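# Join the two printed parts like the stand's sample

## Task

Fit the two printed parts into one assembly that matches the finished example on the stand. The task fails if the robot tips over or is left leaning, or if anything is knocked about or moved out of the work area.

## Robot and tools

ROBOT. A LinearBot: an omnidirectional base with a column about 1.7 m high. A carriage rides the column (lift_m) and holds two identical six-joint arms, left and right, each with a two-finger gripper. Arm bases sit about 0.57 m + lift_m above the floor, and the carriage hangs roughly 0.15 m lower. A hand reaches 0.78 m from its shoulder but only about 0.38 m below its arm base. The hand is about 0.16 m long and 0.1 m wide (0.14 m open). The wrist camera sticks out 0.11 m on one side of joint 6's axis. Fingertips taper to about 0.005 m thick and 0.02 m wide. Parked joints 1-6 are 0, 0.05, 0.05, 1.45, 0, 0; with both parked the robot is about 0.85 m wide and 0.65 m long.

CAMERAS. carriage_camera is fixed on the carriage, facing forward and tilted about 20 degrees down. left_wrist_camera and right_wrist_camera look out beyond the fingertips. All images are 672x504.

FRAMES. Base frame: origin on the floor below the base centre, x forward, y left, z up, metres. left_hand and right_hand are reported in it as the point between the finger pads; quat_wxyz rotates base axes into hand axes (hand z along the fingers, fingers open along hand y; a hand pointing straight up with joints 1, 5, 6 at 0 reads (1, 0, 0, 0)). Odometry frame is the base frame at the start; base_odometry counts wheel turns only, so slip reads as travel; heading in rad, left positive, -3.142 to 3.142. Hand readings can be off, usually the real hand is lower, especially at long reach.

move. One action per call. Optional keys: "base", "joints", "speeds", "min_time_s", plus "cameras" and "blocking". "base" holds exactly one relative offset from the base's current place: translate_m (forward +, -2 to 2 m), strafe_m (left +, -2 to 2 m) or rotate_rad (counter-clockwise +, -6.3 to 6.3). "joints" is one flat dict of absolute targets by name for both arms and the lift: lift_m 0 to 1 m; for each side X in left/right, X_joint1_rad -2.617 to 3.054 (swing about vertical, 0 forward, + left), X_joint2_rad 0 to 3.141 (shoulder: 0 back level, 1.57 up, 3.14 forward level), X_joint3_rad 0 to 3.141 (elbow, 0 folded, 3.14 straight), X_joint4_rad -1.57 to 1.57 (wrist pitch, + lifts fingertips), X_joint5_rad -1.57 to 1.57 (wrist yaw, + turns fingertips right, opposite to joint 1), X_joint6_rad -2.094 to 2.094 (roll about the fingers, + clockwise seen from forearm), X_gripper_m 0 to 0.093 (pad gap). Done tolerances: lift 0.004, joints 1-6: 0.02, 0.105, 0.06, 0.04, 0.025, 0.02, gripper 0.004. "speeds" caps top speed for this action: translate_m/strafe_m 0.02-0.5 m/s, rotate_rad 0.05-1.57 rad/s, lift_m 0.08-0.27 m/s (default 0.25; others default to max). min_time_s (0.1-8) is the shortest duration for arm and gripper motions; 2 or more straightens hand paths; too short a value makes arms rush and overshoot. Unknown keys make a call invalid; out-of-range values are refused. blocking true (default) returns when everything rests; false returns within about 0.5 s while motion continues, and later moves only replace the targets they name. A move lasting over 14 s ends with time_out. An empty move just reports state and images.

wait(seconds 0-10, cameras) lets time pass without commands, returning early once running moves finish. stop brakes all running motion; braked joints say "stopped" and may still press. zoom_image(camera, region [x0,y0,x1,y1], at most 504 by 504 pixels) enlarges part of a camera's latest image. finished_scene ends the scene permanently; the assembly must hold without the robot.

RESULTS. Line "move": "done" or the worst status. base_status/joint_status: done, moving, off_target (resting off target, perhaps still pushing), stopped, contact_stop, time_out, not_followed (self-collision check withheld arm targets, shown as "joint command not followed"), limit_stop_at_motor_heat. After an unrequested stop or a refused call, the rest of that reply's move, wait and finished_scene calls are skipped. on_its_own lists uncommanded behaviour ("held at" is a target). motor_effort is percent of max, bracket = peak; a lift effort that keeps falling while lowering means a hand rests on something. Joint torques wrap at ±28 N m for joints 1-3. Gripper readings on a hard part run up to 0.005 m narrower (or 0.002 wider) than the part; closed on nothing reads 0.000-0.003. Grip firmly by targeting about 0.005 m under the first-touch reading; release by targeting well above it. MOTOR HOT appears at 75 °C; at 100 °C the arm goes limp for 30-60 s (OVER-TEMPERATURE FAULT); park arms to cool and resend targets afterwards.

CAUTIONS. Don't let arms strike or squeeze each other, including fingers and cameras. Arms have no contact stop and keep pushing. With joint 2 below 0.8, turning joint 1 outward 0.5 rad or more can hit the column. Fold and unfold arms clear of objects; near parts, move the hand in small steps. Avoid high carriage, stretched or loaded arms and sudden stops, which risk tipping; a rising hand z without commands signals leaning. If a drive is blocked, back off about 0.2 m. Never back under a table edge. Don't drop parts, release them while moving, or hit the stand or parts hard.

Each tool is called after "Call:" as name(argument=value, ...) on one line, values as JSON.

## Session

Call:
move()

Scene clock: 0.00 s.
Joint torques (N m): no reading
base_odometry: x=+0.000 y=+0.000 heading=+0.000
base_status: not commanded
joint_positions: lift_m=+0.300 left_joint1_rad=+0.008 left_joint2_rad=+0.065 left_joint3_rad=+0.046 left_joint4_rad=+1.415 left_joint5_rad=+0.047 left_joint6_rad=+0.017 left_gripper_m=+0.09396 right_joint1_rad=-0.015 right_joint2_rad=+0.057 right_joint3_rad=+0.067 right_joint4_rad=+1.422 right_joint5_rad=-0.018 right_joint6_rad=+0.049 right_gripper_m=+0.09396
joint_status: not commanded
motor_effort: lift_m=+42 drive_wheels=-1
left_hand: x=+0.2639 y=+0.2874 z=+1.2897 quat_wxyz=(+0.996, +0.024, +0.087, +0.011) (m; base frame)
right_hand: x=+0.2531 y=-0.2925 z=+1.2963 quat_wxyz=(+0.997, -0.007, +0.069, +0.017) (m; base frame)
pictures: carriage_camera, left_wrist_camera, right_wrist_camera

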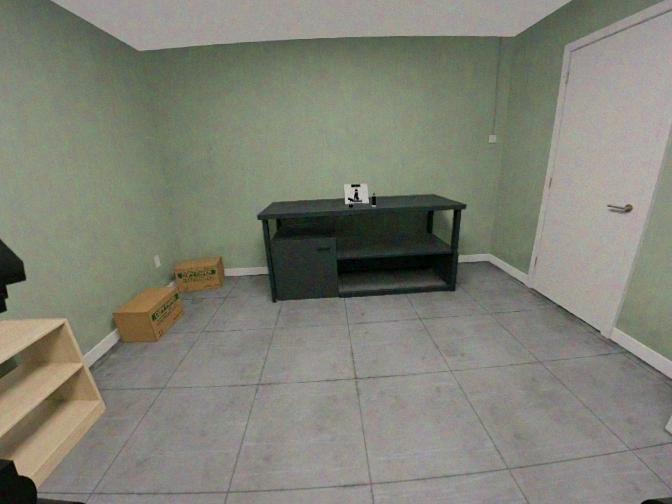

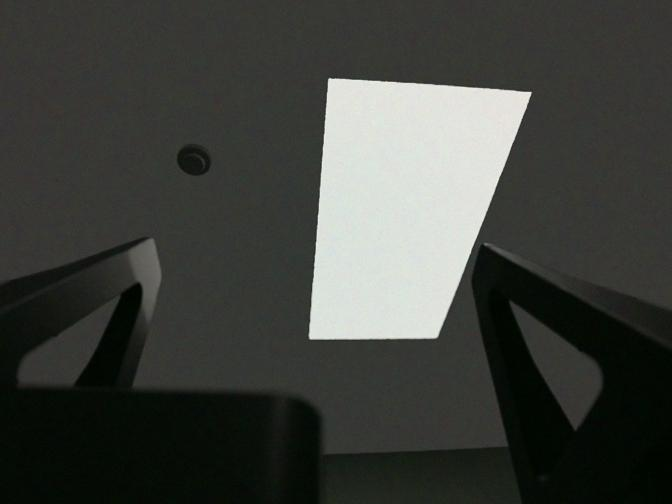

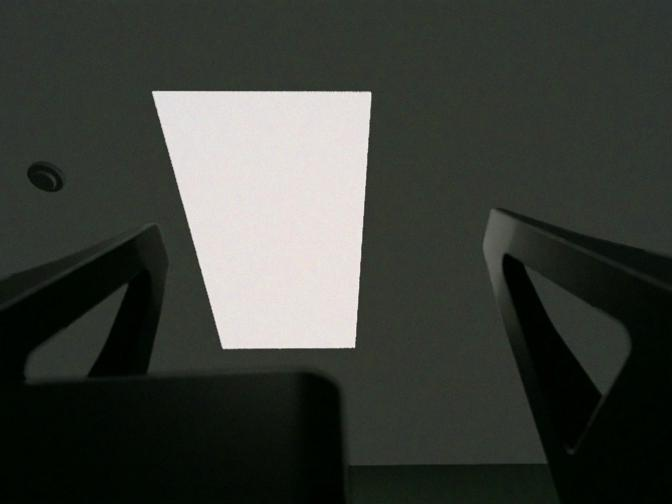

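Call:
zoom_image(camera="carriage_camera", region=[250, 170, 480, 310])

Call:
zoom_image(camera="carriage_camera", region=[335, 175, 385, 215])

Scaled by 2.191 from the camera's 672x504 image, which has a finer 960x720 frame.

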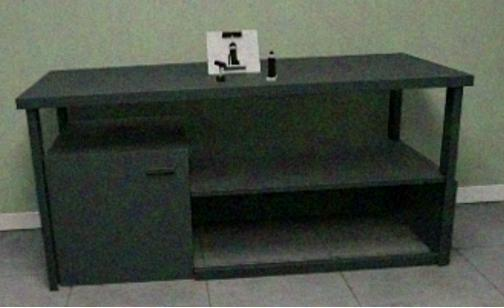

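Scaled by 10.080 from the camera's 672x504 image, which has a finer 960x720 frame.

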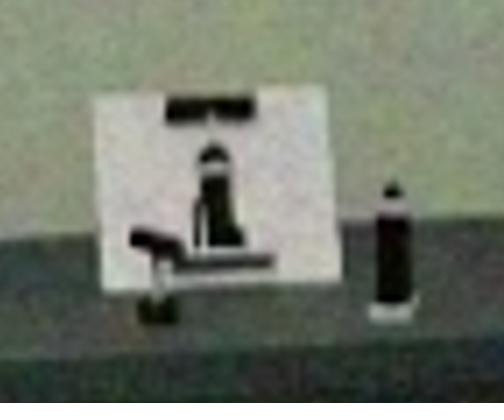

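Call:
move(base={"translate_m": 1.4}, joints={"lift_m": 0.5}, speeds={"translate_m": 0.35}, cameras=["carriage_camera"])

Call:
zoom_image(camera="carriage_camera", region=[300, 180, 460, 300])

Scene clock: 9.03 s.
Joint torques (N m): left_arm=[-0.03 3.58 5.6 -0.04 0.05 -0.05] | right_arm=[-0.13 4.45 5.26 -0.18 -0.04 -0.08]
move: done
base_odometry: x=+1.400 y=+0.001 heading=+0.000
base_status: done
joint_positions: lift_m=+0.500 left_joint1_rad=+0.008 left_joint2_rad=+0.065 left_joint3_rad=+0.046 left_joint4_rad=+1.414 left_joint5_rad=+0.047 left_joint6_rad=+0.017 left_gripper_m=+0.09396 right_joint1_rad=-0.015 right_joint2_rad=+0.057 right_joint3_rad=+0.067 right_joint4_rad=+1.422 right_joint5_rad=-0.018 right_joint6_rad=+0.049 right_gripper_m=+0.09396
joint_status: all done
motor_effort: lift_m=+43(52) drive_wheels=-3(11)
left_hand: x=+0.2643 y=+0.2874 z=+1.4895 quat_wxyz=(+0.996, +0.024, +0.088, +0.010) (m; base frame)
right_hand: x=+0.2532 y=-0.2925 z=+1.4961 quat_wxyz=(+0.997, -0.007, +0.069, +0.017) (m; base frame)
pictures: carriage_camera

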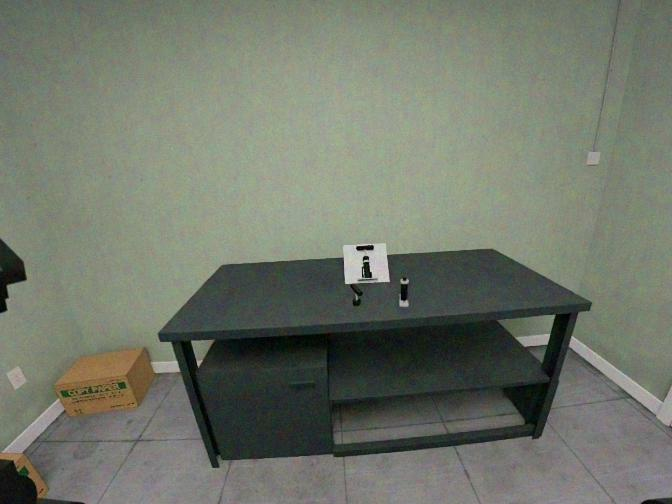

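Scaled by 3.150 from the camera's 672x504 image, which has a finer 960x720 frame.

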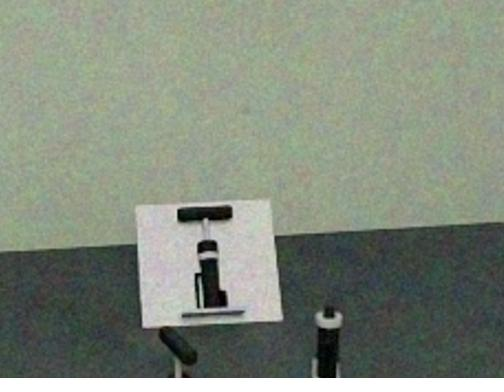

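Call:
move(base={"translate_m": 0.65}, speeds={"translate_m": 0.25}, cameras=["carriage_camera"])

Call:
zoom_image(camera="carriage_camera", region=[300, 220, 460, 340])

Call:
zoom_image(camera="carriage_camera", region=[330, 300, 480, 420])

Scene clock: 15.23 s.
Joint torques (N m): left_arm=[-0.05 3.58 5.6 -0.04 0.04 -0.05] | right_arm=[-0.12 4.46 5.27 -0.18 -0.05 -0.08]
move: done
base_odometry: x=+2.050 y=+0.001 heading=+0.001
base_status: done
joint_positions: lift_m=+0.500 left_joint1_rad=+0.008 left_joint2_rad=+0.065 left_joint3_rad=+0.046 left_joint4_rad=+1.413 left_joint5_rad=+0.047 left_joint6_rad=+0.017 left_gripper_m=+0.09396 right_joint1_rad=-0.015 right_joint2_rad=+0.057 right_joint3_rad=+0.067 right_joint4_rad=+1.422 right_joint5_rad=-0.018 right_joint6_rad=+0.049 right_gripper_m=+0.09396
joint_status: not commanded
motor_effort: lift_m=+43(43) drive_wheels=-3(9)
left_hand: x=+0.2645 y=+0.2874 z=+1.4895 quat_wxyz=(+0.996, +0.024, +0.088, +0.010) (m; base frame)
right_hand: x=+0.2531 y=-0.2925 z=+1.4962 quat_wxyz=(+0.997, -0.007, +0.069, +0.017) (m; base frame)
pictures: carriage_camera

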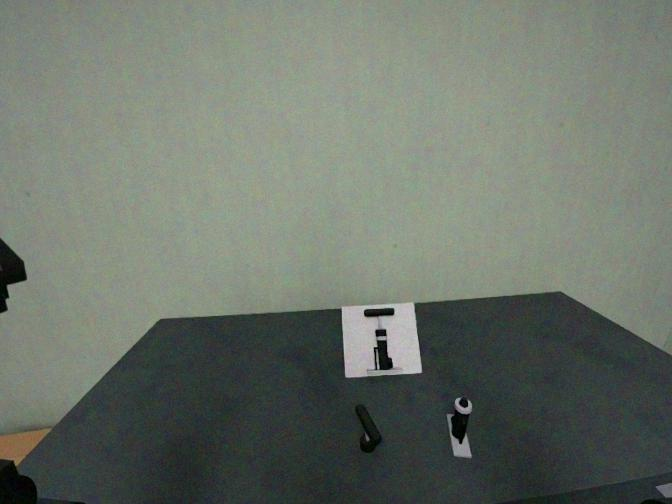

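Scaled by 3.150 from the camera's 672x504 image, which has a finer 960x720 frame.

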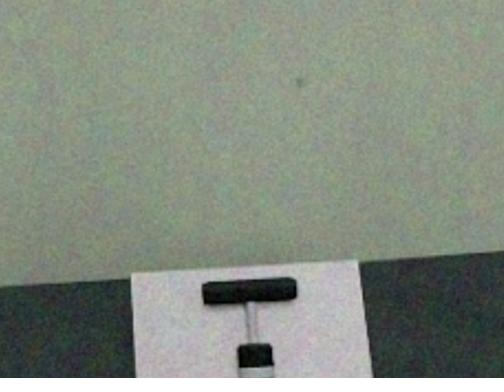

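Scaled by 3.360 from the camera's 672x504 image, which has a finer 960x720 frame.

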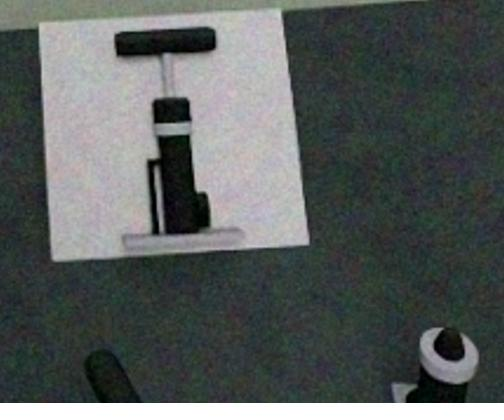

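Call:
zoom_image(camera="carriage_camera", region=[335, 390, 405, 460])

Call:
zoom_image(camera="carriage_camera", region=[425, 390, 495, 460])

Call:
zoom_image(camera="carriage_camera", region=[340, 300, 425, 385])

Scaled by 7.200 from the camera's 672x504 image, which has a finer 960x720 frame.

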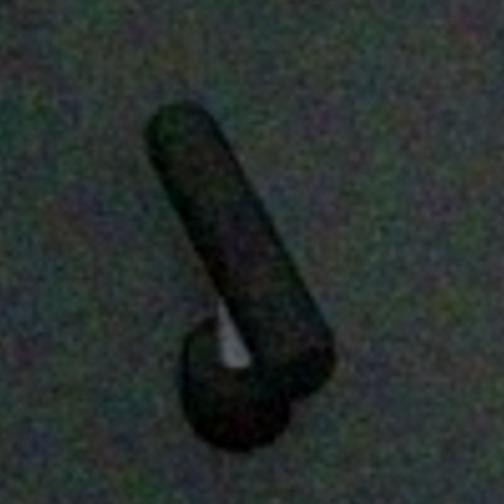

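Scaled by 7.200 from the camera's 672x504 image, which has a finer 960x720 frame.

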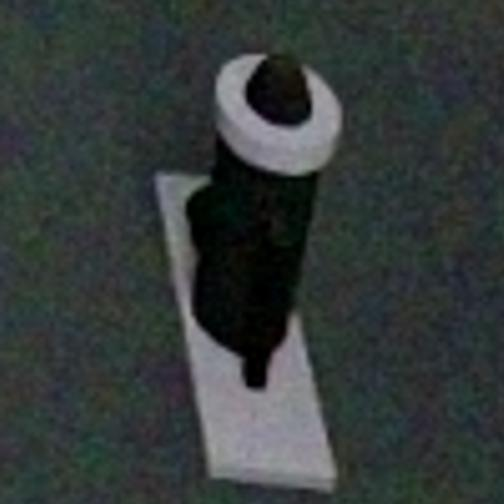

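Scaled by 5.929 from the camera's 672x504 image, which has a finer 960x720 frame.

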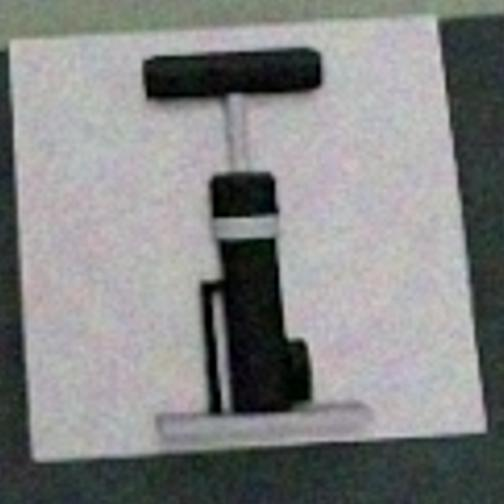

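Call:
move(joints={"right_joint2_rad": 1.57, "right_joint3_rad": 1.57, "right_joint4_rad": -1.5, "right_joint1_rad": 0, "right_joint5_rad": 0, "right_joint6_rad": 0}, min_time_s=2, cameras=["carriage_camera", "right_wrist_camera"])

Scene clock: 28.23 s.
Joint torques (N m): left_arm=[-0.03 3.58 5.6 -0.03 0.04 -0.05] | right_arm=[0.43 -6.26 8.24 0.5 0.09 -0.21]
move: done
base_odometry: x=+2.050 y=+0.001 heading=+0.001
base_status: not commanded
joint_positions: lift_m=+0.500 left_joint1_rad=+0.008 left_joint2_rad=+0.065 left_joint3_rad=+0.046 left_joint4_rad=+1.413 left_joint5_rad=+0.047 left_joint6_rad=+0.017 left_gripper_m=+0.09396 right_joint1_rad=-0.006 right_joint2_rad=+1.558 right_joint3_rad=+1.541 right_joint4_rad=-1.488 right_joint5_rad=-0.016 right_joint6_rad=+0.013 right_gripper_m=+0.09396
joint_status: all done
motor_effort: lift_m=+43(43) drive_wheels=-3(3)
left_hand: x=+0.2645 y=+0.2874 z=+1.4895 quat_wxyz=(+0.996, +0.024, +0.088, +0.010) (m; base frame)
right_hand: x=+0.4971 y=-0.2941 z=+1.2454 quat_wxyz=(+0.033, +0.010, +0.999, +0.008) (m; base frame)
pictures: carriage_camera, right_wrist_camera

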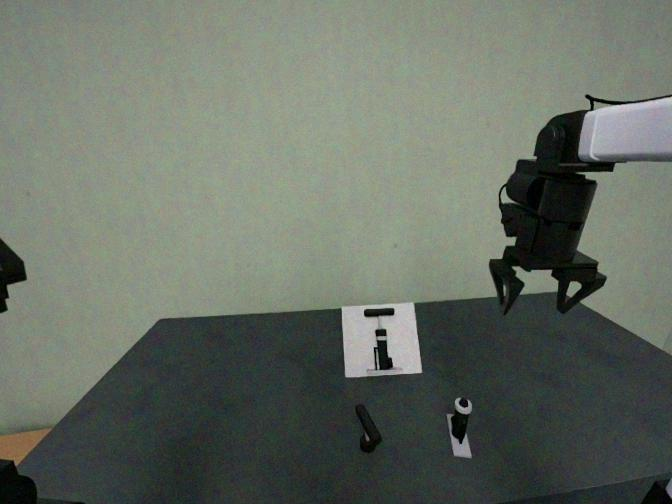

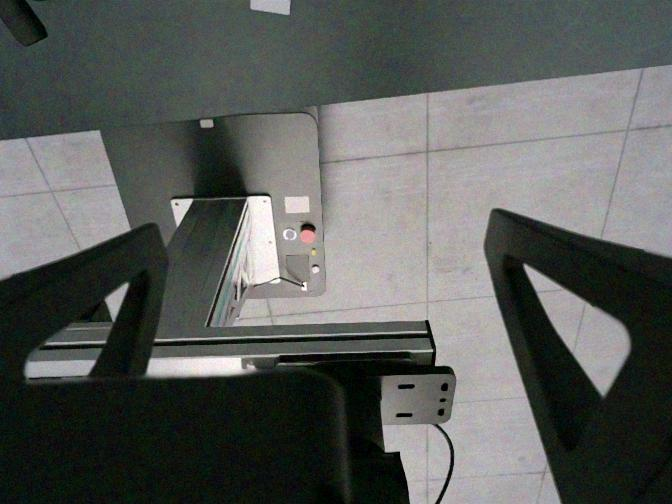

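Call:
move(joints={"right_joint2_rad": 1.57, "right_joint3_rad": 1.57, "right_joint4_rad": -1.0, "right_joint1_rad": 0.3}, min_time_s=1.5, cameras=["right_wrist_camera"])

Call:
zoom_image(camera="right_wrist_camera", region=[100, 0, 500, 300])

Scene clock: 39.60 s.
Joint torques (N m): left_arm=[-0.03 3.59 5.61 -0.03 0.05 -0.05] | right_arm=[0.38 -7.21 9.01 1.67 0.06 -0.21]
move: done
base_odometry: x=+2.050 y=+0.001 heading=+0.001
base_status: not commanded
joint_positions: lift_m=+0.500 left_joint1_rad=+0.008 left_joint2_rad=+0.065 left_joint3_rad=+0.046 left_joint4_rad=+1.413 left_joint5_rad=+0.047 left_joint6_rad=+0.017 left_gripper_m=+0.09396 right_joint1_rad=+0.295 right_joint2_rad=+1.558 right_joint3_rad=+1.541 right_joint4_rad=-1.010 right_joint5_rad=-0.014 right_joint6_rad=+0.013 right_gripper_m=+0.09396
joint_status: all done
motor_effort: lift_m=+43(43) drive_wheels=-3(3)
left_hand: x=+0.2645 y=+0.2874 z=+1.4895 quat_wxyz=(+0.996, +0.024, +0.088, +0.010) (m; base frame)
right_hand: x=+0.5915 y=-0.1794 z=+1.2807 quat_wxyz=(+0.264, -0.137, +0.953, +0.048) (m; base frame)
pictures: right_wrist_camera

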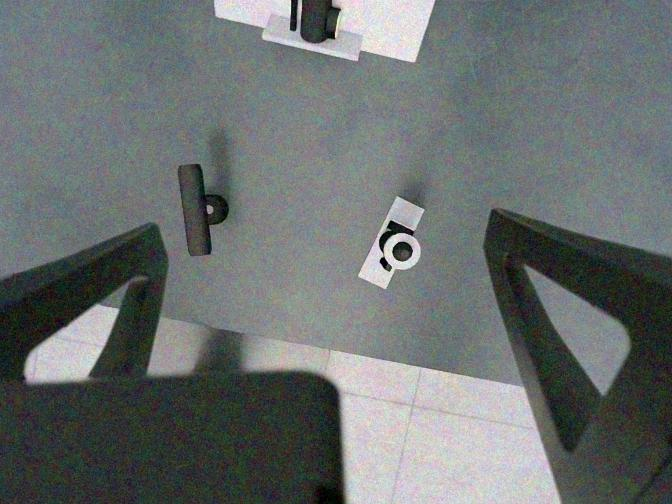

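Scaled by 1.260 from the camera's 672x504 image, which has a finer 960x720 frame.

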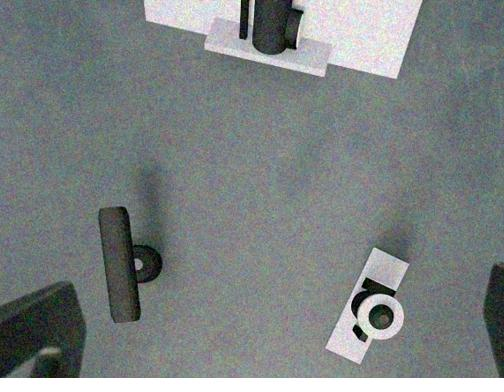

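Call:
move(joints={"lift_m": 0.42, "right_joint2_rad": 2.29, "right_joint3_rad": 2.31, "right_joint4_rad": -1.58, "right_joint1_rad": 0.51, "right_joint6_rad": 0.22}, min_time_s=2.5, cameras=["right_wrist_camera", "carriage_camera"])

Scene clock: 51.37 s.
Joint torques (N m): left_arm=[-0.03 3.58 5.61 -0.03 0.04 -0.05] | right_arm=[0.43 -12.55 8.08 0.37 0.09 0.05]
move: done
base_odometry: x=+2.050 y=+0.001 heading=+0.001
base_status: not commanded
joint_positions: lift_m=+0.420 left_joint1_rad=+0.008 left_joint2_rad=+0.065 left_joint3_rad=+0.046 left_joint4_rad=+1.413 left_joint5_rad=+0.047 left_joint6_rad=+0.017 left_gripper_m=+0.09396 right_joint1_rad=+0.505 right_joint2_rad=+2.269 right_joint3_rad=+2.282 right_joint4_rad=-1.568 right_joint5_rad=-0.013 right_joint6_rad=+0.207 right_gripper_m=+0.09396
joint_status: all done
motor_effort: lift_m=+39(40) drive_wheels=-2(3)
left_hand: x=+0.2645 y=+0.2874 z=+1.4098 quat_wxyz=(+0.996, +0.024, +0.088, +0.010) (m; base frame)
right_hand: x=+0.6003 y=-0.0815 z=+1.1109 quat_wxyz=(+0.005, -0.149, +0.989, +0.009) (m; base frame)
pictures: carriage_camera, right_wrist_camera

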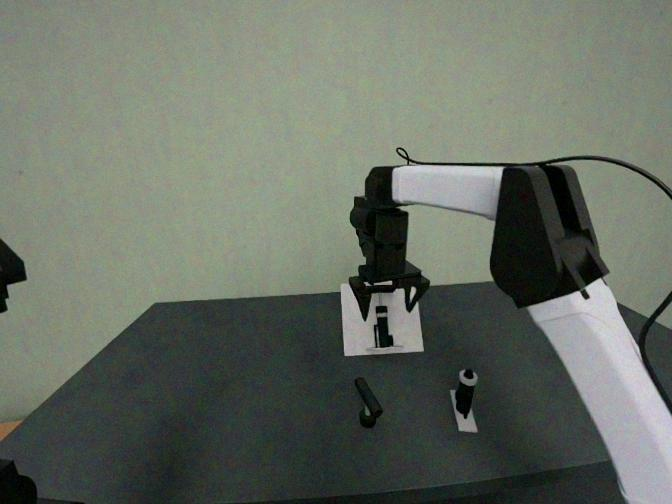

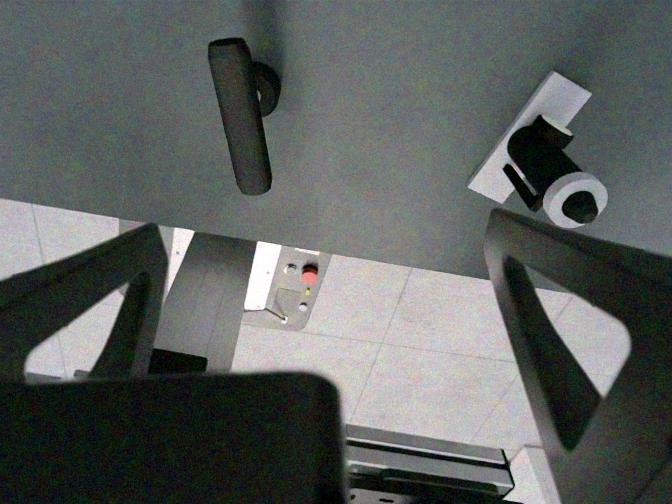

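Call:
move(joints={"lift_m": 0.34, "right_joint2_rad": 2.45, "right_joint3_rad": 2.47, "right_joint4_rad": -1.58, "right_joint1_rad": 0.62, "right_joint6_rad": 0.22}, min_time_s=2, cameras=["right_wrist_camera", "carriage_camera"])

Call:
zoom_image(camera="carriage_camera", region=[330, 260, 500, 410])

Scene clock: 65.47 s.
Joint torques (N m): left_arm=[-0.05 3.59 5.6 -0.03 0.05 -0.05] | right_arm=[0.39 -13.57 8.06 0.41 0.08 0.05]
move: done
base_odometry: x=+2.050 y=+0.001 heading=+0.001
base_status: not commanded
joint_positions: lift_m=+0.340 left_joint1_rad=+0.008 left_joint2_rad=+0.065 left_joint3_rad=+0.046 left_joint4_rad=+1.413 left_joint5_rad=+0.047 left_joint6_rad=+0.017 left_gripper_m=+0.09396 right_joint1_rad=+0.615 right_joint2_rad=+2.427 right_joint3_rad=+2.442 right_joint4_rad=-1.573 right_joint5_rad=-0.013 right_joint6_rad=+0.207 right_gripper_m=+0.09396
joint_status: all done
motor_effort: lift_m=+39(40) drive_wheels=-2(3)
left_hand: x=+0.2645 y=+0.2874 z=+1.3298 quat_wxyz=(+0.996, +0.024, +0.088, +0.010) (m; base frame)
right_hand: x=+0.5982 y=-0.0240 z=+1.0020 quat_wxyz=(+0.004, -0.203, +0.979, +0.009) (m; base frame)
pictures: carriage_camera, right_wrist_camera

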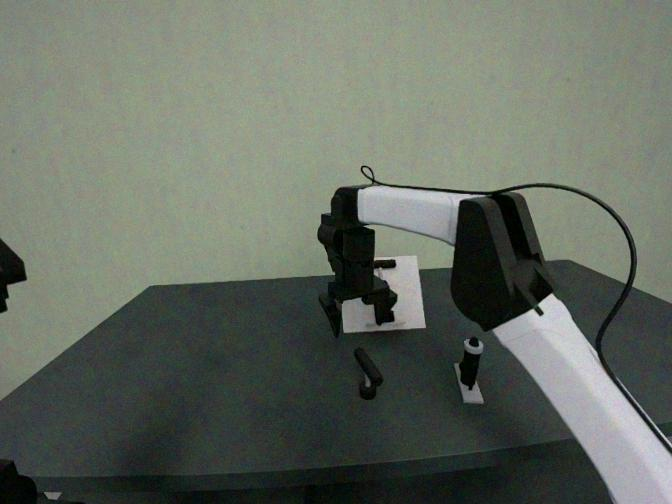

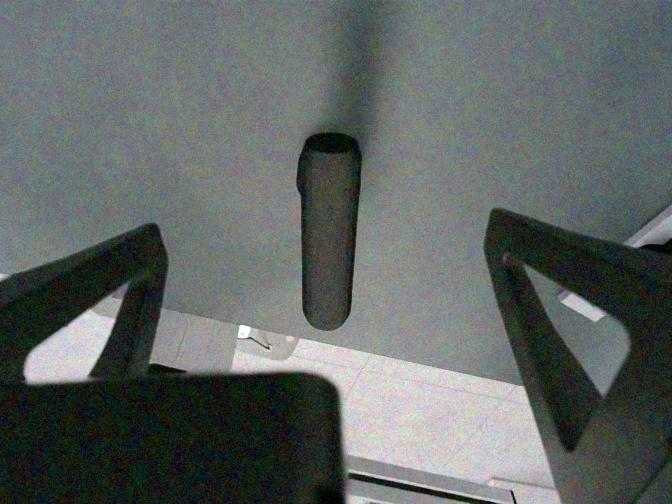

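Scaled by 2.965 from the camera's 672x504 image, which has a finer 960x720 frame.

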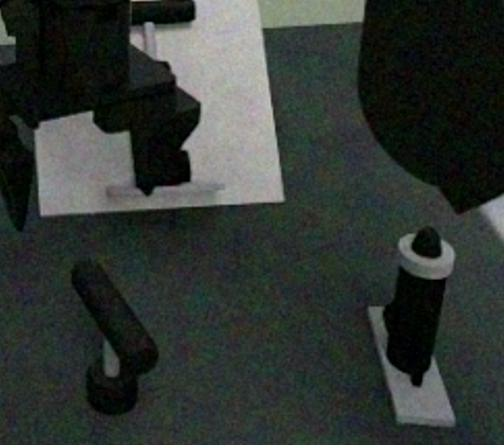

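Call:
move(joints={"lift_m": 0.29}, cameras=["right_wrist_camera", "carriage_camera"])

Scene clock: 71.93 s.
Joint torques (N m): left_arm=[-0.03 3.58 5.6 -0.04 0.05 -0.05] | right_arm=[0.4 -15.56 7.12 0.41 0.08 0.04]
move: done
base_odometry: x=+2.050 y=+0.001 heading=+0.001
base_status: not commanded
joint_positions: lift_m=+0.290 left_joint1_rad=+0.008 left_joint2_rad=+0.065 left_joint3_rad=+0.046 left_joint4_rad=+1.413 left_joint5_rad=+0.047 left_joint6_rad=+0.017 left_gripper_m=+0.09396 right_joint1_rad=+0.615 right_joint2_rad=+2.446 right_joint3_rad=+2.453 right_joint4_rad=-1.574 right_joint5_rad=-0.013 right_joint6_rad=+0.207 right_gripper_m=+0.09396
joint_status: all done
motor_effort: lift_m=+39(41) drive_wheels=-3(3)
left_hand: x=+0.2645 y=+0.2874 z=+1.2798 quat_wxyz=(+0.996, +0.024, +0.088, +0.010) (m; base frame)
right_hand: x=+0.5994 y=-0.0232 z=+0.9461 quat_wxyz=(-0.001, -0.202, +0.979, +0.007) (m; base frame)
pictures: carriage_camera, right_wrist_camera

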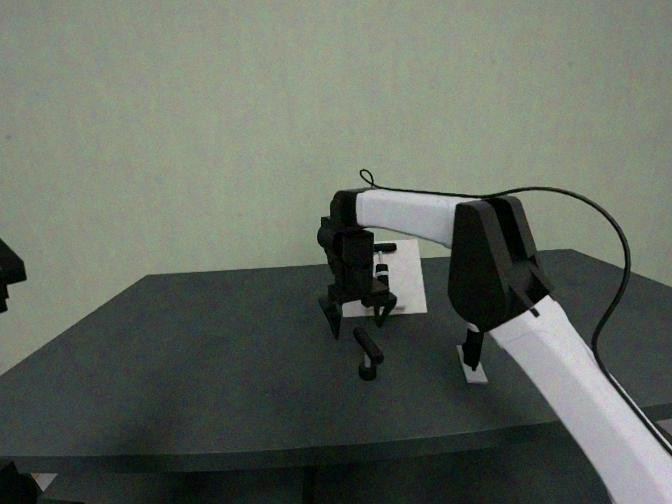

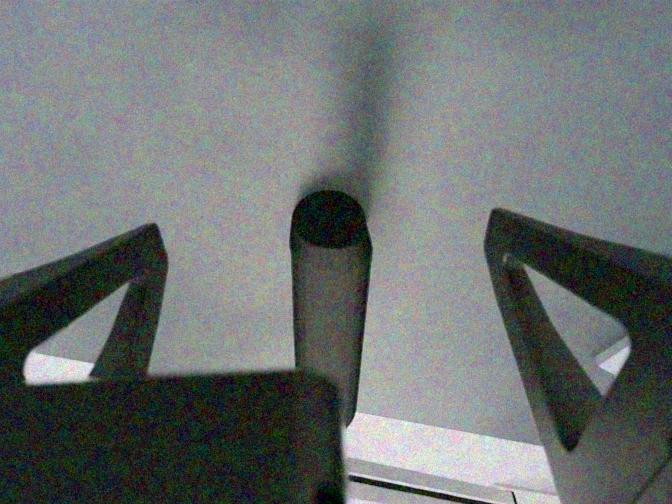

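Call:
move(joints={"lift_m": 0.26, "right_joint2_rad": 2.222, "right_joint3_rad": 2.245, "right_joint4_rad": -1.58, "right_joint1_rad": 0.645, "right_joint6_rad": 0.248}, min_time_s=1.5, cameras=["right_wrist_camera", "carriage_camera"])

Call:
zoom_image(camera="carriage_camera", region=[300, 220, 420, 390])

Scene clock: 77.03 s.
Joint torques (N m): left_arm=[-0.03 3.59 5.59 -0.03 0.04 -0.05] | right_arm=[0.46 -18.8 4.36 0.37 0.08 0.05]
move: done
base_odometry: x=+2.050 y=+0.001 heading=+0.001
base_status: not commanded
joint_positions: lift_m=+0.260 left_joint1_rad=+0.008 left_joint2_rad=+0.065 left_joint3_rad=+0.046 left_joint4_rad=+1.413 left_joint5_rad=+0.047 left_joint6_rad=+0.017 left_gripper_m=+0.09396 right_joint1_rad=+0.639 right_joint2_rad=+2.267 right_joint3_rad=+2.260 right_joint4_rad=-1.574 right_joint5_rad=-0.013 right_joint6_rad=+0.234 right_gripper_m=+0.09396
joint_status: all done
motor_effort: lift_m=+38(41) drive_wheels=-2(3)
left_hand: x=+0.2645 y=+0.2874 z=+1.2498 quat_wxyz=(+0.996, +0.024, +0.088, +0.010) (m; base frame)
right_hand: x=+0.5637 y=-0.0355 z=+0.9461 quat_wxyz=(-0.007, -0.201, +0.980, +0.004) (m; base frame)
pictures: carriage_camera, right_wrist_camera

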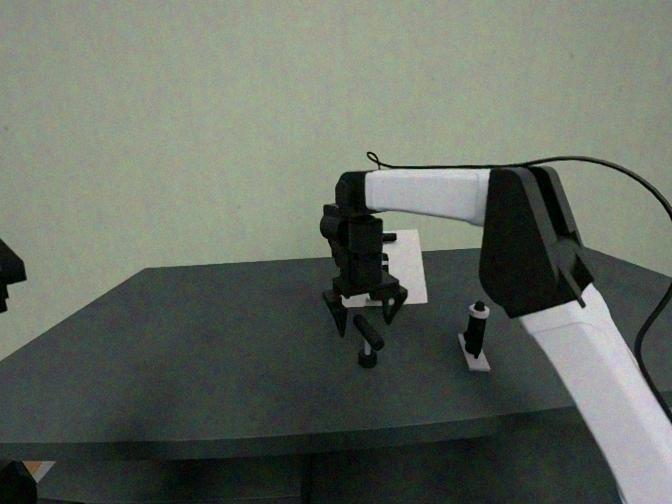

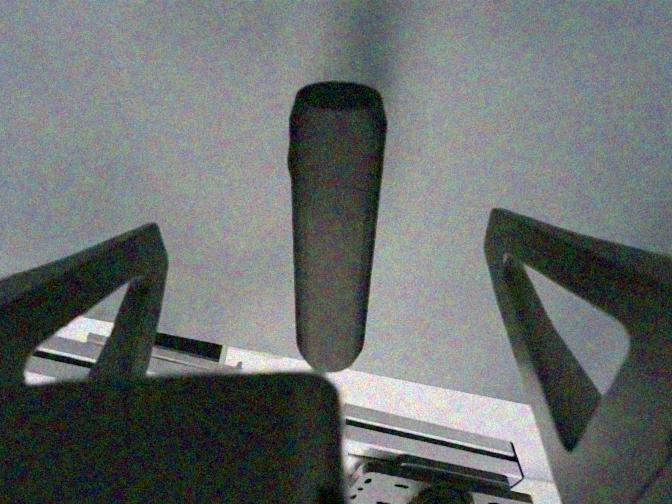

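Scaled by 2.965 from the camera's 672x504 image, which has a finer 960x720 frame.

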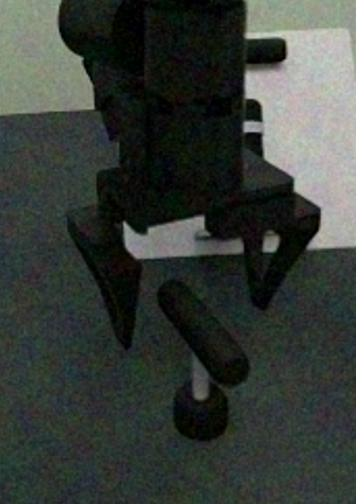

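Call:
move(joints={"lift_m": 0.225, "right_joint1_rad": 0.627}, speeds={"lift_m": 0.08}, cameras=["right_wrist_camera", "carriage_camera"])

Call:
zoom_image(camera="carriage_camera", region=[300, 220, 420, 390])

Scene clock: 80.70 s.
Joint torques (N m): left_arm=[-0.02 3.58 5.6 -0.03 0.05 -0.05] | right_arm=[-0.59 -17.87 4.74 0.39 0.08 0.05]
move: done
base_odometry: x=+2.050 y=+0.001 heading=+0.001
base_status: not commanded
joint_positions: lift_m=+0.225 left_joint1_rad=+0.008 left_joint2_rad=+0.065 left_joint3_rad=+0.046 left_joint4_rad=+1.413 left_joint5_rad=+0.047 left_joint6_rad=+0.017 left_gripper_m=+0.09396 right_joint1_rad=+0.632 right_joint2_rad=+2.258 right_joint3_rad=+2.256 right_joint4_rad=-1.575 right_joint5_rad=-0.013 right_joint6_rad=+0.234 right_gripper_m=+0.09396
joint_status: all done
motor_effort: lift_m=+39(42) drive_wheels=-2(3)
left_hand: x=+0.2645 y=+0.2874 z=+1.2148 quat_wxyz=(+0.996, +0.024, +0.088, +0.010) (m; base frame)
right_hand: x=+0.5648 y=-0.0386 z=+0.9140 quat_wxyz=(-0.005, -0.198, +0.980, +0.005) (m; base frame)
pictures: carriage_camera, right_wrist_camera

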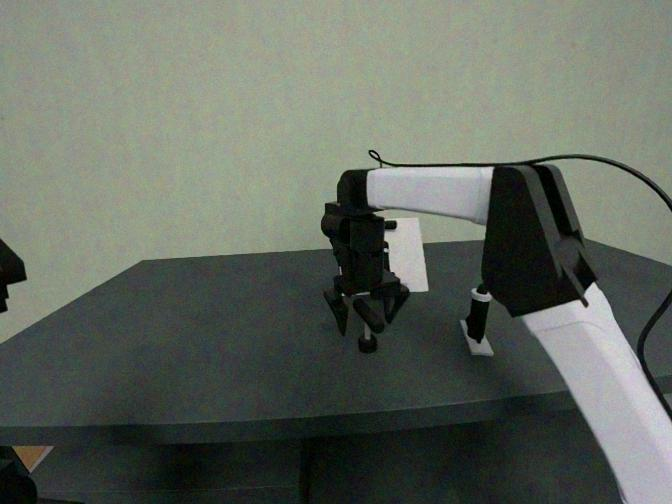

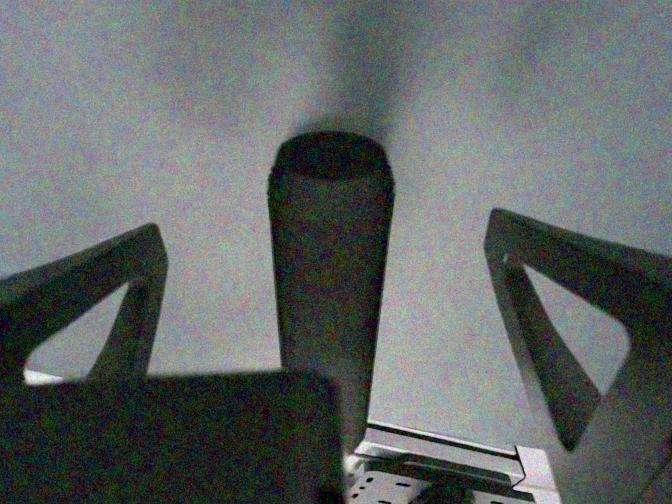

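Scaled by 2.965 from the camera's 672x504 image, which has a finer 960x720 frame.

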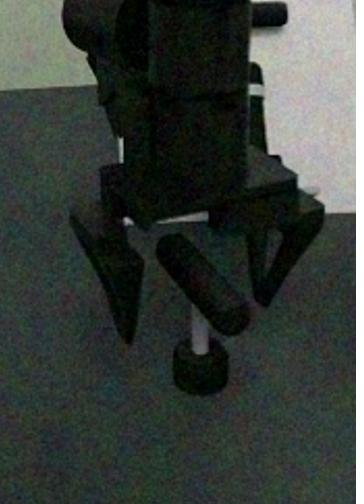

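Call:
move(joints={"lift_m": 0.217}, speeds={"lift_m": 0.08})

Call:
move(joints={"right_gripper_m": 0.035}, min_time_s=2, cameras=["right_wrist_camera", "carriage_camera"])

Call:
zoom_image(camera="carriage_camera", region=[300, 220, 420, 390])

Scene clock: 84.87 s.
Joint torques (N m): left_arm=[-0.03 3.58 5.6 -0.06 0.04 -0.05] | right_arm=[-0.57 -17.28 4.94 0.4 0.07 0.05]
move: done
base_odometry: x=+2.050 y=+0.001 heading=+0.001
base_status: not commanded
joint_positions: lift_m=+0.217 left_joint1_rad=+0.008 left_joint2_rad=+0.065 left_joint3_rad=+0.046 left_joint4_rad=+1.413 left_joint5_rad=+0.047 left_joint6_rad=+0.017 left_gripper_m=+0.09396 right_joint1_rad=+0.632 right_joint2_rad=+2.253 right_joint3_rad=+2.254 right_joint4_rad=-1.576 right_joint5_rad=-0.013 right_joint6_rad=+0.235 right_gripper_m=+0.09396
joint_status: all done
motor_effort: lift_m=+38(40) drive_wheels=-2(3)
left_hand: x=+0.2645 y=+0.2874 z=+1.2068 quat_wxyz=(+0.996, +0.024, +0.088, +0.010) (m; base frame)
right_hand: x=+0.5641 y=-0.0391 z=+0.9075 quat_wxyz=(-0.004, -0.197, +0.980, +0.005) (m; base frame)
pictures: none

Scene clock: 87.13 s.
Joint torques (N m): left_arm=[-0.03 3.59 5.6 -0.03 0.05 -0.04] | right_arm=[-0.57 -17.31 4.92 0.41 0.07 0.04]
move: done
base_odometry: x=+2.050 y=+0.001 heading=+0.001
base_status: not commanded
joint_positions: lift_m=+0.217 left_joint1_rad=+0.008 left_joint2_rad=+0.065 left_joint3_rad=+0.046 left_joint4_rad=+1.413 left_joint5_rad=+0.047 left_joint6_rad=+0.017 left_gripper_m=+0.09396 right_joint1_rad=+0.632 right_joint2_rad=+2.253 right_joint3_rad=+2.254 right_joint4_rad=-1.576 right_joint5_rad=-0.013 right_joint6_rad=+0.235 right_gripper_m=+0.03509
joint_status: all done
motor_effort: lift_m=+38(38) drive_wheels=-2(3)
left_hand: x=+0.2645 y=+0.2874 z=+1.2068 quat_wxyz=(+0.996, +0.024, +0.088, +0.010) (m; base frame)
right_hand: x=+0.5641 y=-0.0391 z=+0.9075 quat_wxyz=(-0.004, -0.197, +0.980, +0.005) (m; base frame)
pictures: carriage_camera, right_wrist_camera

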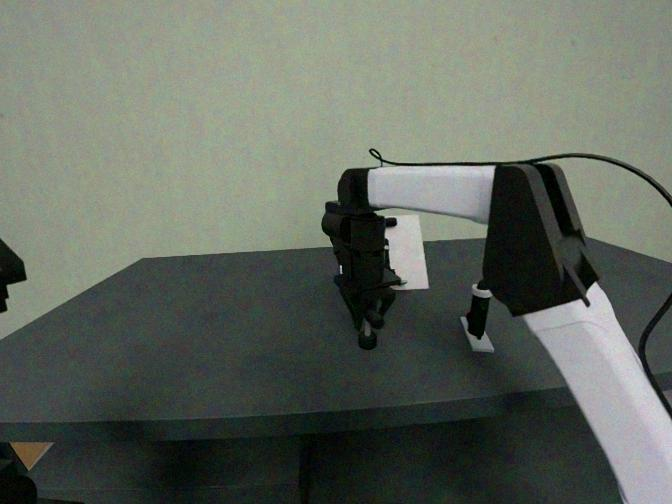

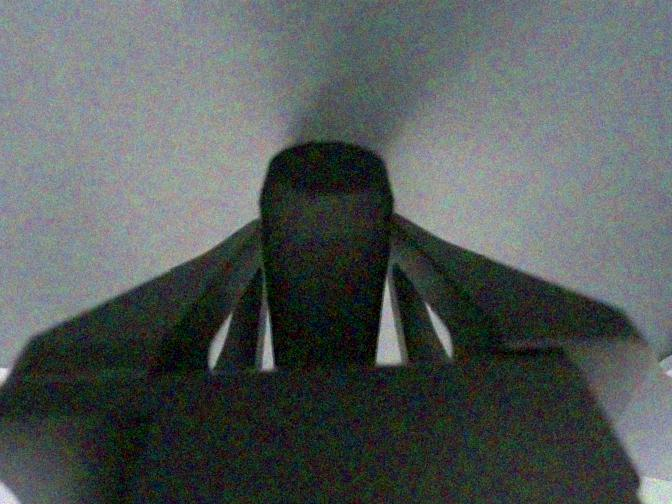

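Scaled by 2.965 from the camera's 672x504 image, which has a finer 960x720 frame.

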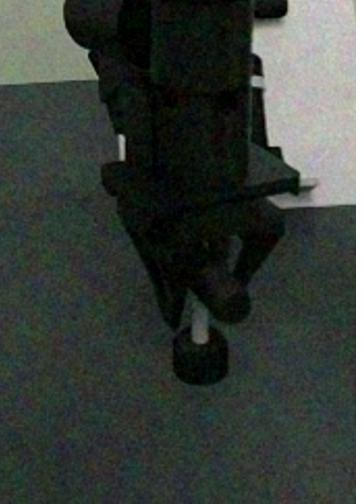

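Well centred. Close fully on it and lift slightly.

Call:
move(joints={"right_gripper_m": 0.012}, min_time_s=3)

Call:
move(joints={"lift_m": 0.33}, speeds={"lift_m": 0.1}, cameras=["right_wrist_camera", "carriage_camera"])

Call:
zoom_image(camera="carriage_camera", region=[300, 250, 500, 420])

Scene clock: 92.10 s.
Joint torques (N m): left_arm=[-0.02 3.59 5.6 -0.03 0.04 -0.04] | right_arm=[-0.59 -17.29 4.93 0.41 0.07 0.06]
move: off_target
base_odometry: x=+2.050 y=+0.001 heading=+0.001
base_status: not commanded
joint_positions: lift_m=+0.217 left_joint1_rad=+0.008 left_joint2_rad=+0.065 left_joint3_rad=+0.046 left_joint4_rad=+1.413 left_joint5_rad=+0.047 left_joint6_rad=+0.017 left_gripper_m=+0.09396 right_joint1_rad=+0.632 right_joint2_rad=+2.253 right_joint3_rad=+2.254 right_joint4_rad=-1.576 right_joint5_rad=-0.013 right_joint6_rad=+0.235 right_gripper_m=+0.02037
joint_status: right_gripper_m off_target (ended at +0.02039, target +0.01200)
motor_effort: lift_m=+38(38) drive_wheels=-2(3)
left_hand: x=+0.2645 y=+0.2874 z=+1.2068 quat_wxyz=(+0.996, +0.024, +0.088, +0.010) (m; base frame)
right_hand: x=+0.5641 y=-0.0391 z=+0.9075 quat_wxyz=(-0.004, -0.197, +0.980, +0.005) (m; base frame)
pictures: none

Scene clock: 93.60 s.
Joint torques (N m): left_arm=[-0.02 3.6 5.59 -0.07 0.06 -0.05] | right_arm=[-0.55 -16.96 5.05 0.42 0.07 0.05]
move: done
base_odometry: x=+2.050 y=+0.001 heading=+0.001
base_status: not commanded
joint_positions: lift_m=+0.330 left_joint1_rad=+0.008 left_joint2_rad=+0.065 left_joint3_rad=+0.046 left_joint4_rad=+1.413 left_joint5_rad=+0.047 left_joint6_rad=+0.017 left_gripper_m=+0.09396 right_joint1_rad=+0.632 right_joint2_rad=+2.249 right_joint3_rad=+2.252 right_joint4_rad=-1.576 right_joint5_rad=-0.013 right_joint6_rad=+0.235 right_gripper_m=+0.02037
joint_status: all done
motor_effort: lift_m=+42(53) drive_wheels=+1(3)
left_hand: x=+0.2645 y=+0.2874 z=+1.3195 quat_wxyz=(+0.996, +0.024, +0.088, +0.010) (m; base frame)
right_hand: x=+0.5638 y=-0.0393 z=+1.0213 quat_wxyz=(-0.004, -0.197, +0.980, +0.006) (m; base frame)
pictures: carriage_camera, right_wrist_camera

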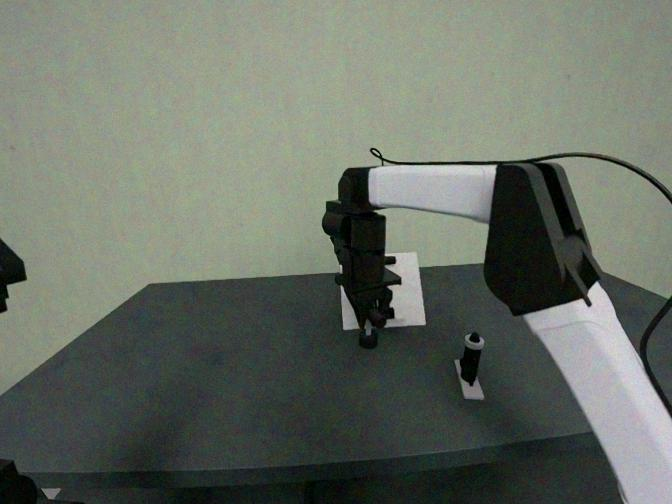

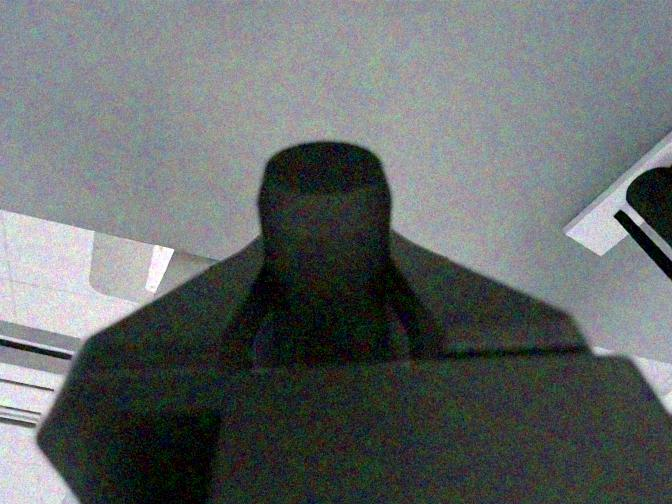

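Scaled by 2.520 from the camera's 672x504 image, which has a finer 960x720 frame.

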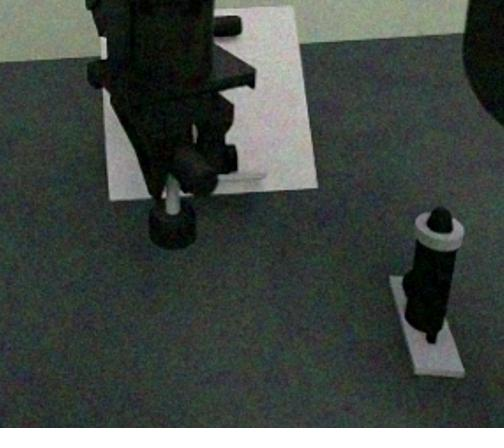

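Call:
move(joints={"lift_m": 0.37, "right_joint1_rad": 0.2, "right_joint2_rad": 2.05, "right_joint3_rad": 2.07, "right_joint4_rad": -1.575, "right_joint6_rad": 0.26}, min_time_s=3, cameras=["right_wrist_camera", "carriage_camera"])

Call:
zoom_image(camera="carriage_camera", region=[380, 250, 540, 420])

Call:
zoom_image(camera="right_wrist_camera", region=[336, 100, 672, 352])

Scene clock: 107.00 s.
Joint torques (N m): left_arm=[-0.03 3.59 5.59 -0.03 0.05 -0.05] | right_arm=[-0.57 -17.06 4.41 0.44 0.08 0.05]
move: done
base_odometry: x=+2.050 y=+0.001 heading=+0.001
base_status: not commanded
joint_positions: lift_m=+0.370 left_joint1_rad=+0.008 left_joint2_rad=+0.065 left_joint3_rad=+0.046 left_joint4_rad=+1.413 left_joint5_rad=+0.047 left_joint6_rad=+0.017 left_gripper_m=+0.09396 right_joint1_rad=+0.205 right_joint2_rad=+2.093 right_joint3_rad=+2.084 right_joint4_rad=-1.576 right_joint5_rad=-0.013 right_joint6_rad=+0.247 right_gripper_m=+0.02037
joint_status: all done
motor_effort: lift_m=+42(53) drive_wheels=+1(3)
left_hand: x=+0.2645 y=+0.2874 z=+1.3595 quat_wxyz=(+0.996, +0.024, +0.088, +0.010) (m; base frame)
right_hand: x=+0.6033 y=-0.2127 z=+1.0817 quat_wxyz=(-0.008, +0.021, +1.000, +0.005) (m; base frame)
pictures: carriage_camera, right_wrist_camera

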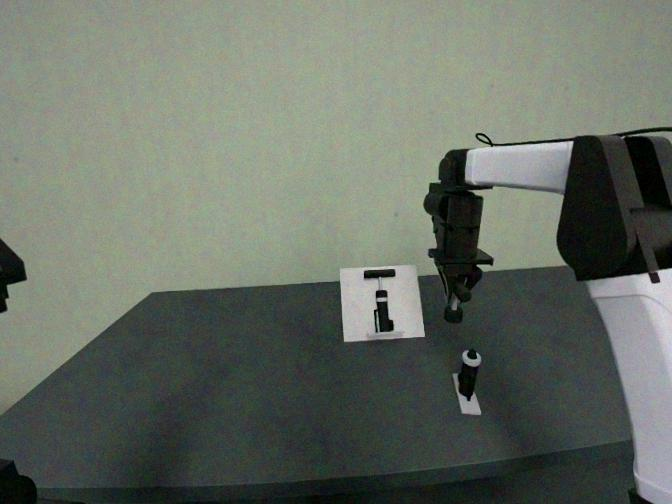

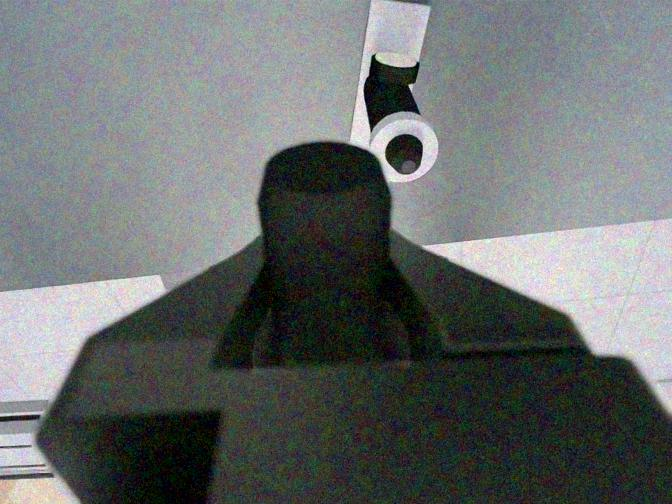

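Scaled by 2.965 from the camera's 672x504 image, which has a finer 960x720 frame.

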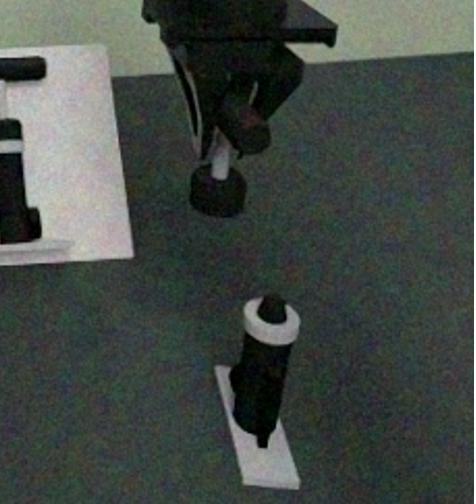

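Scaled by 1.500 from the camera's 672x504 image, which has a finer 960x720 frame.

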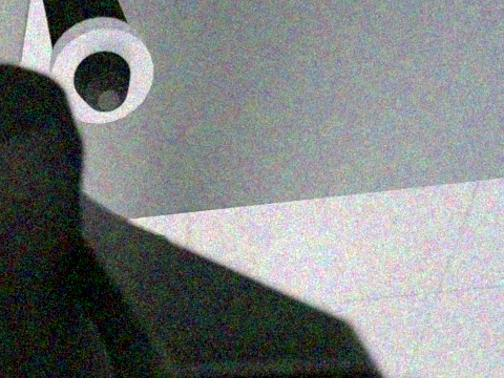

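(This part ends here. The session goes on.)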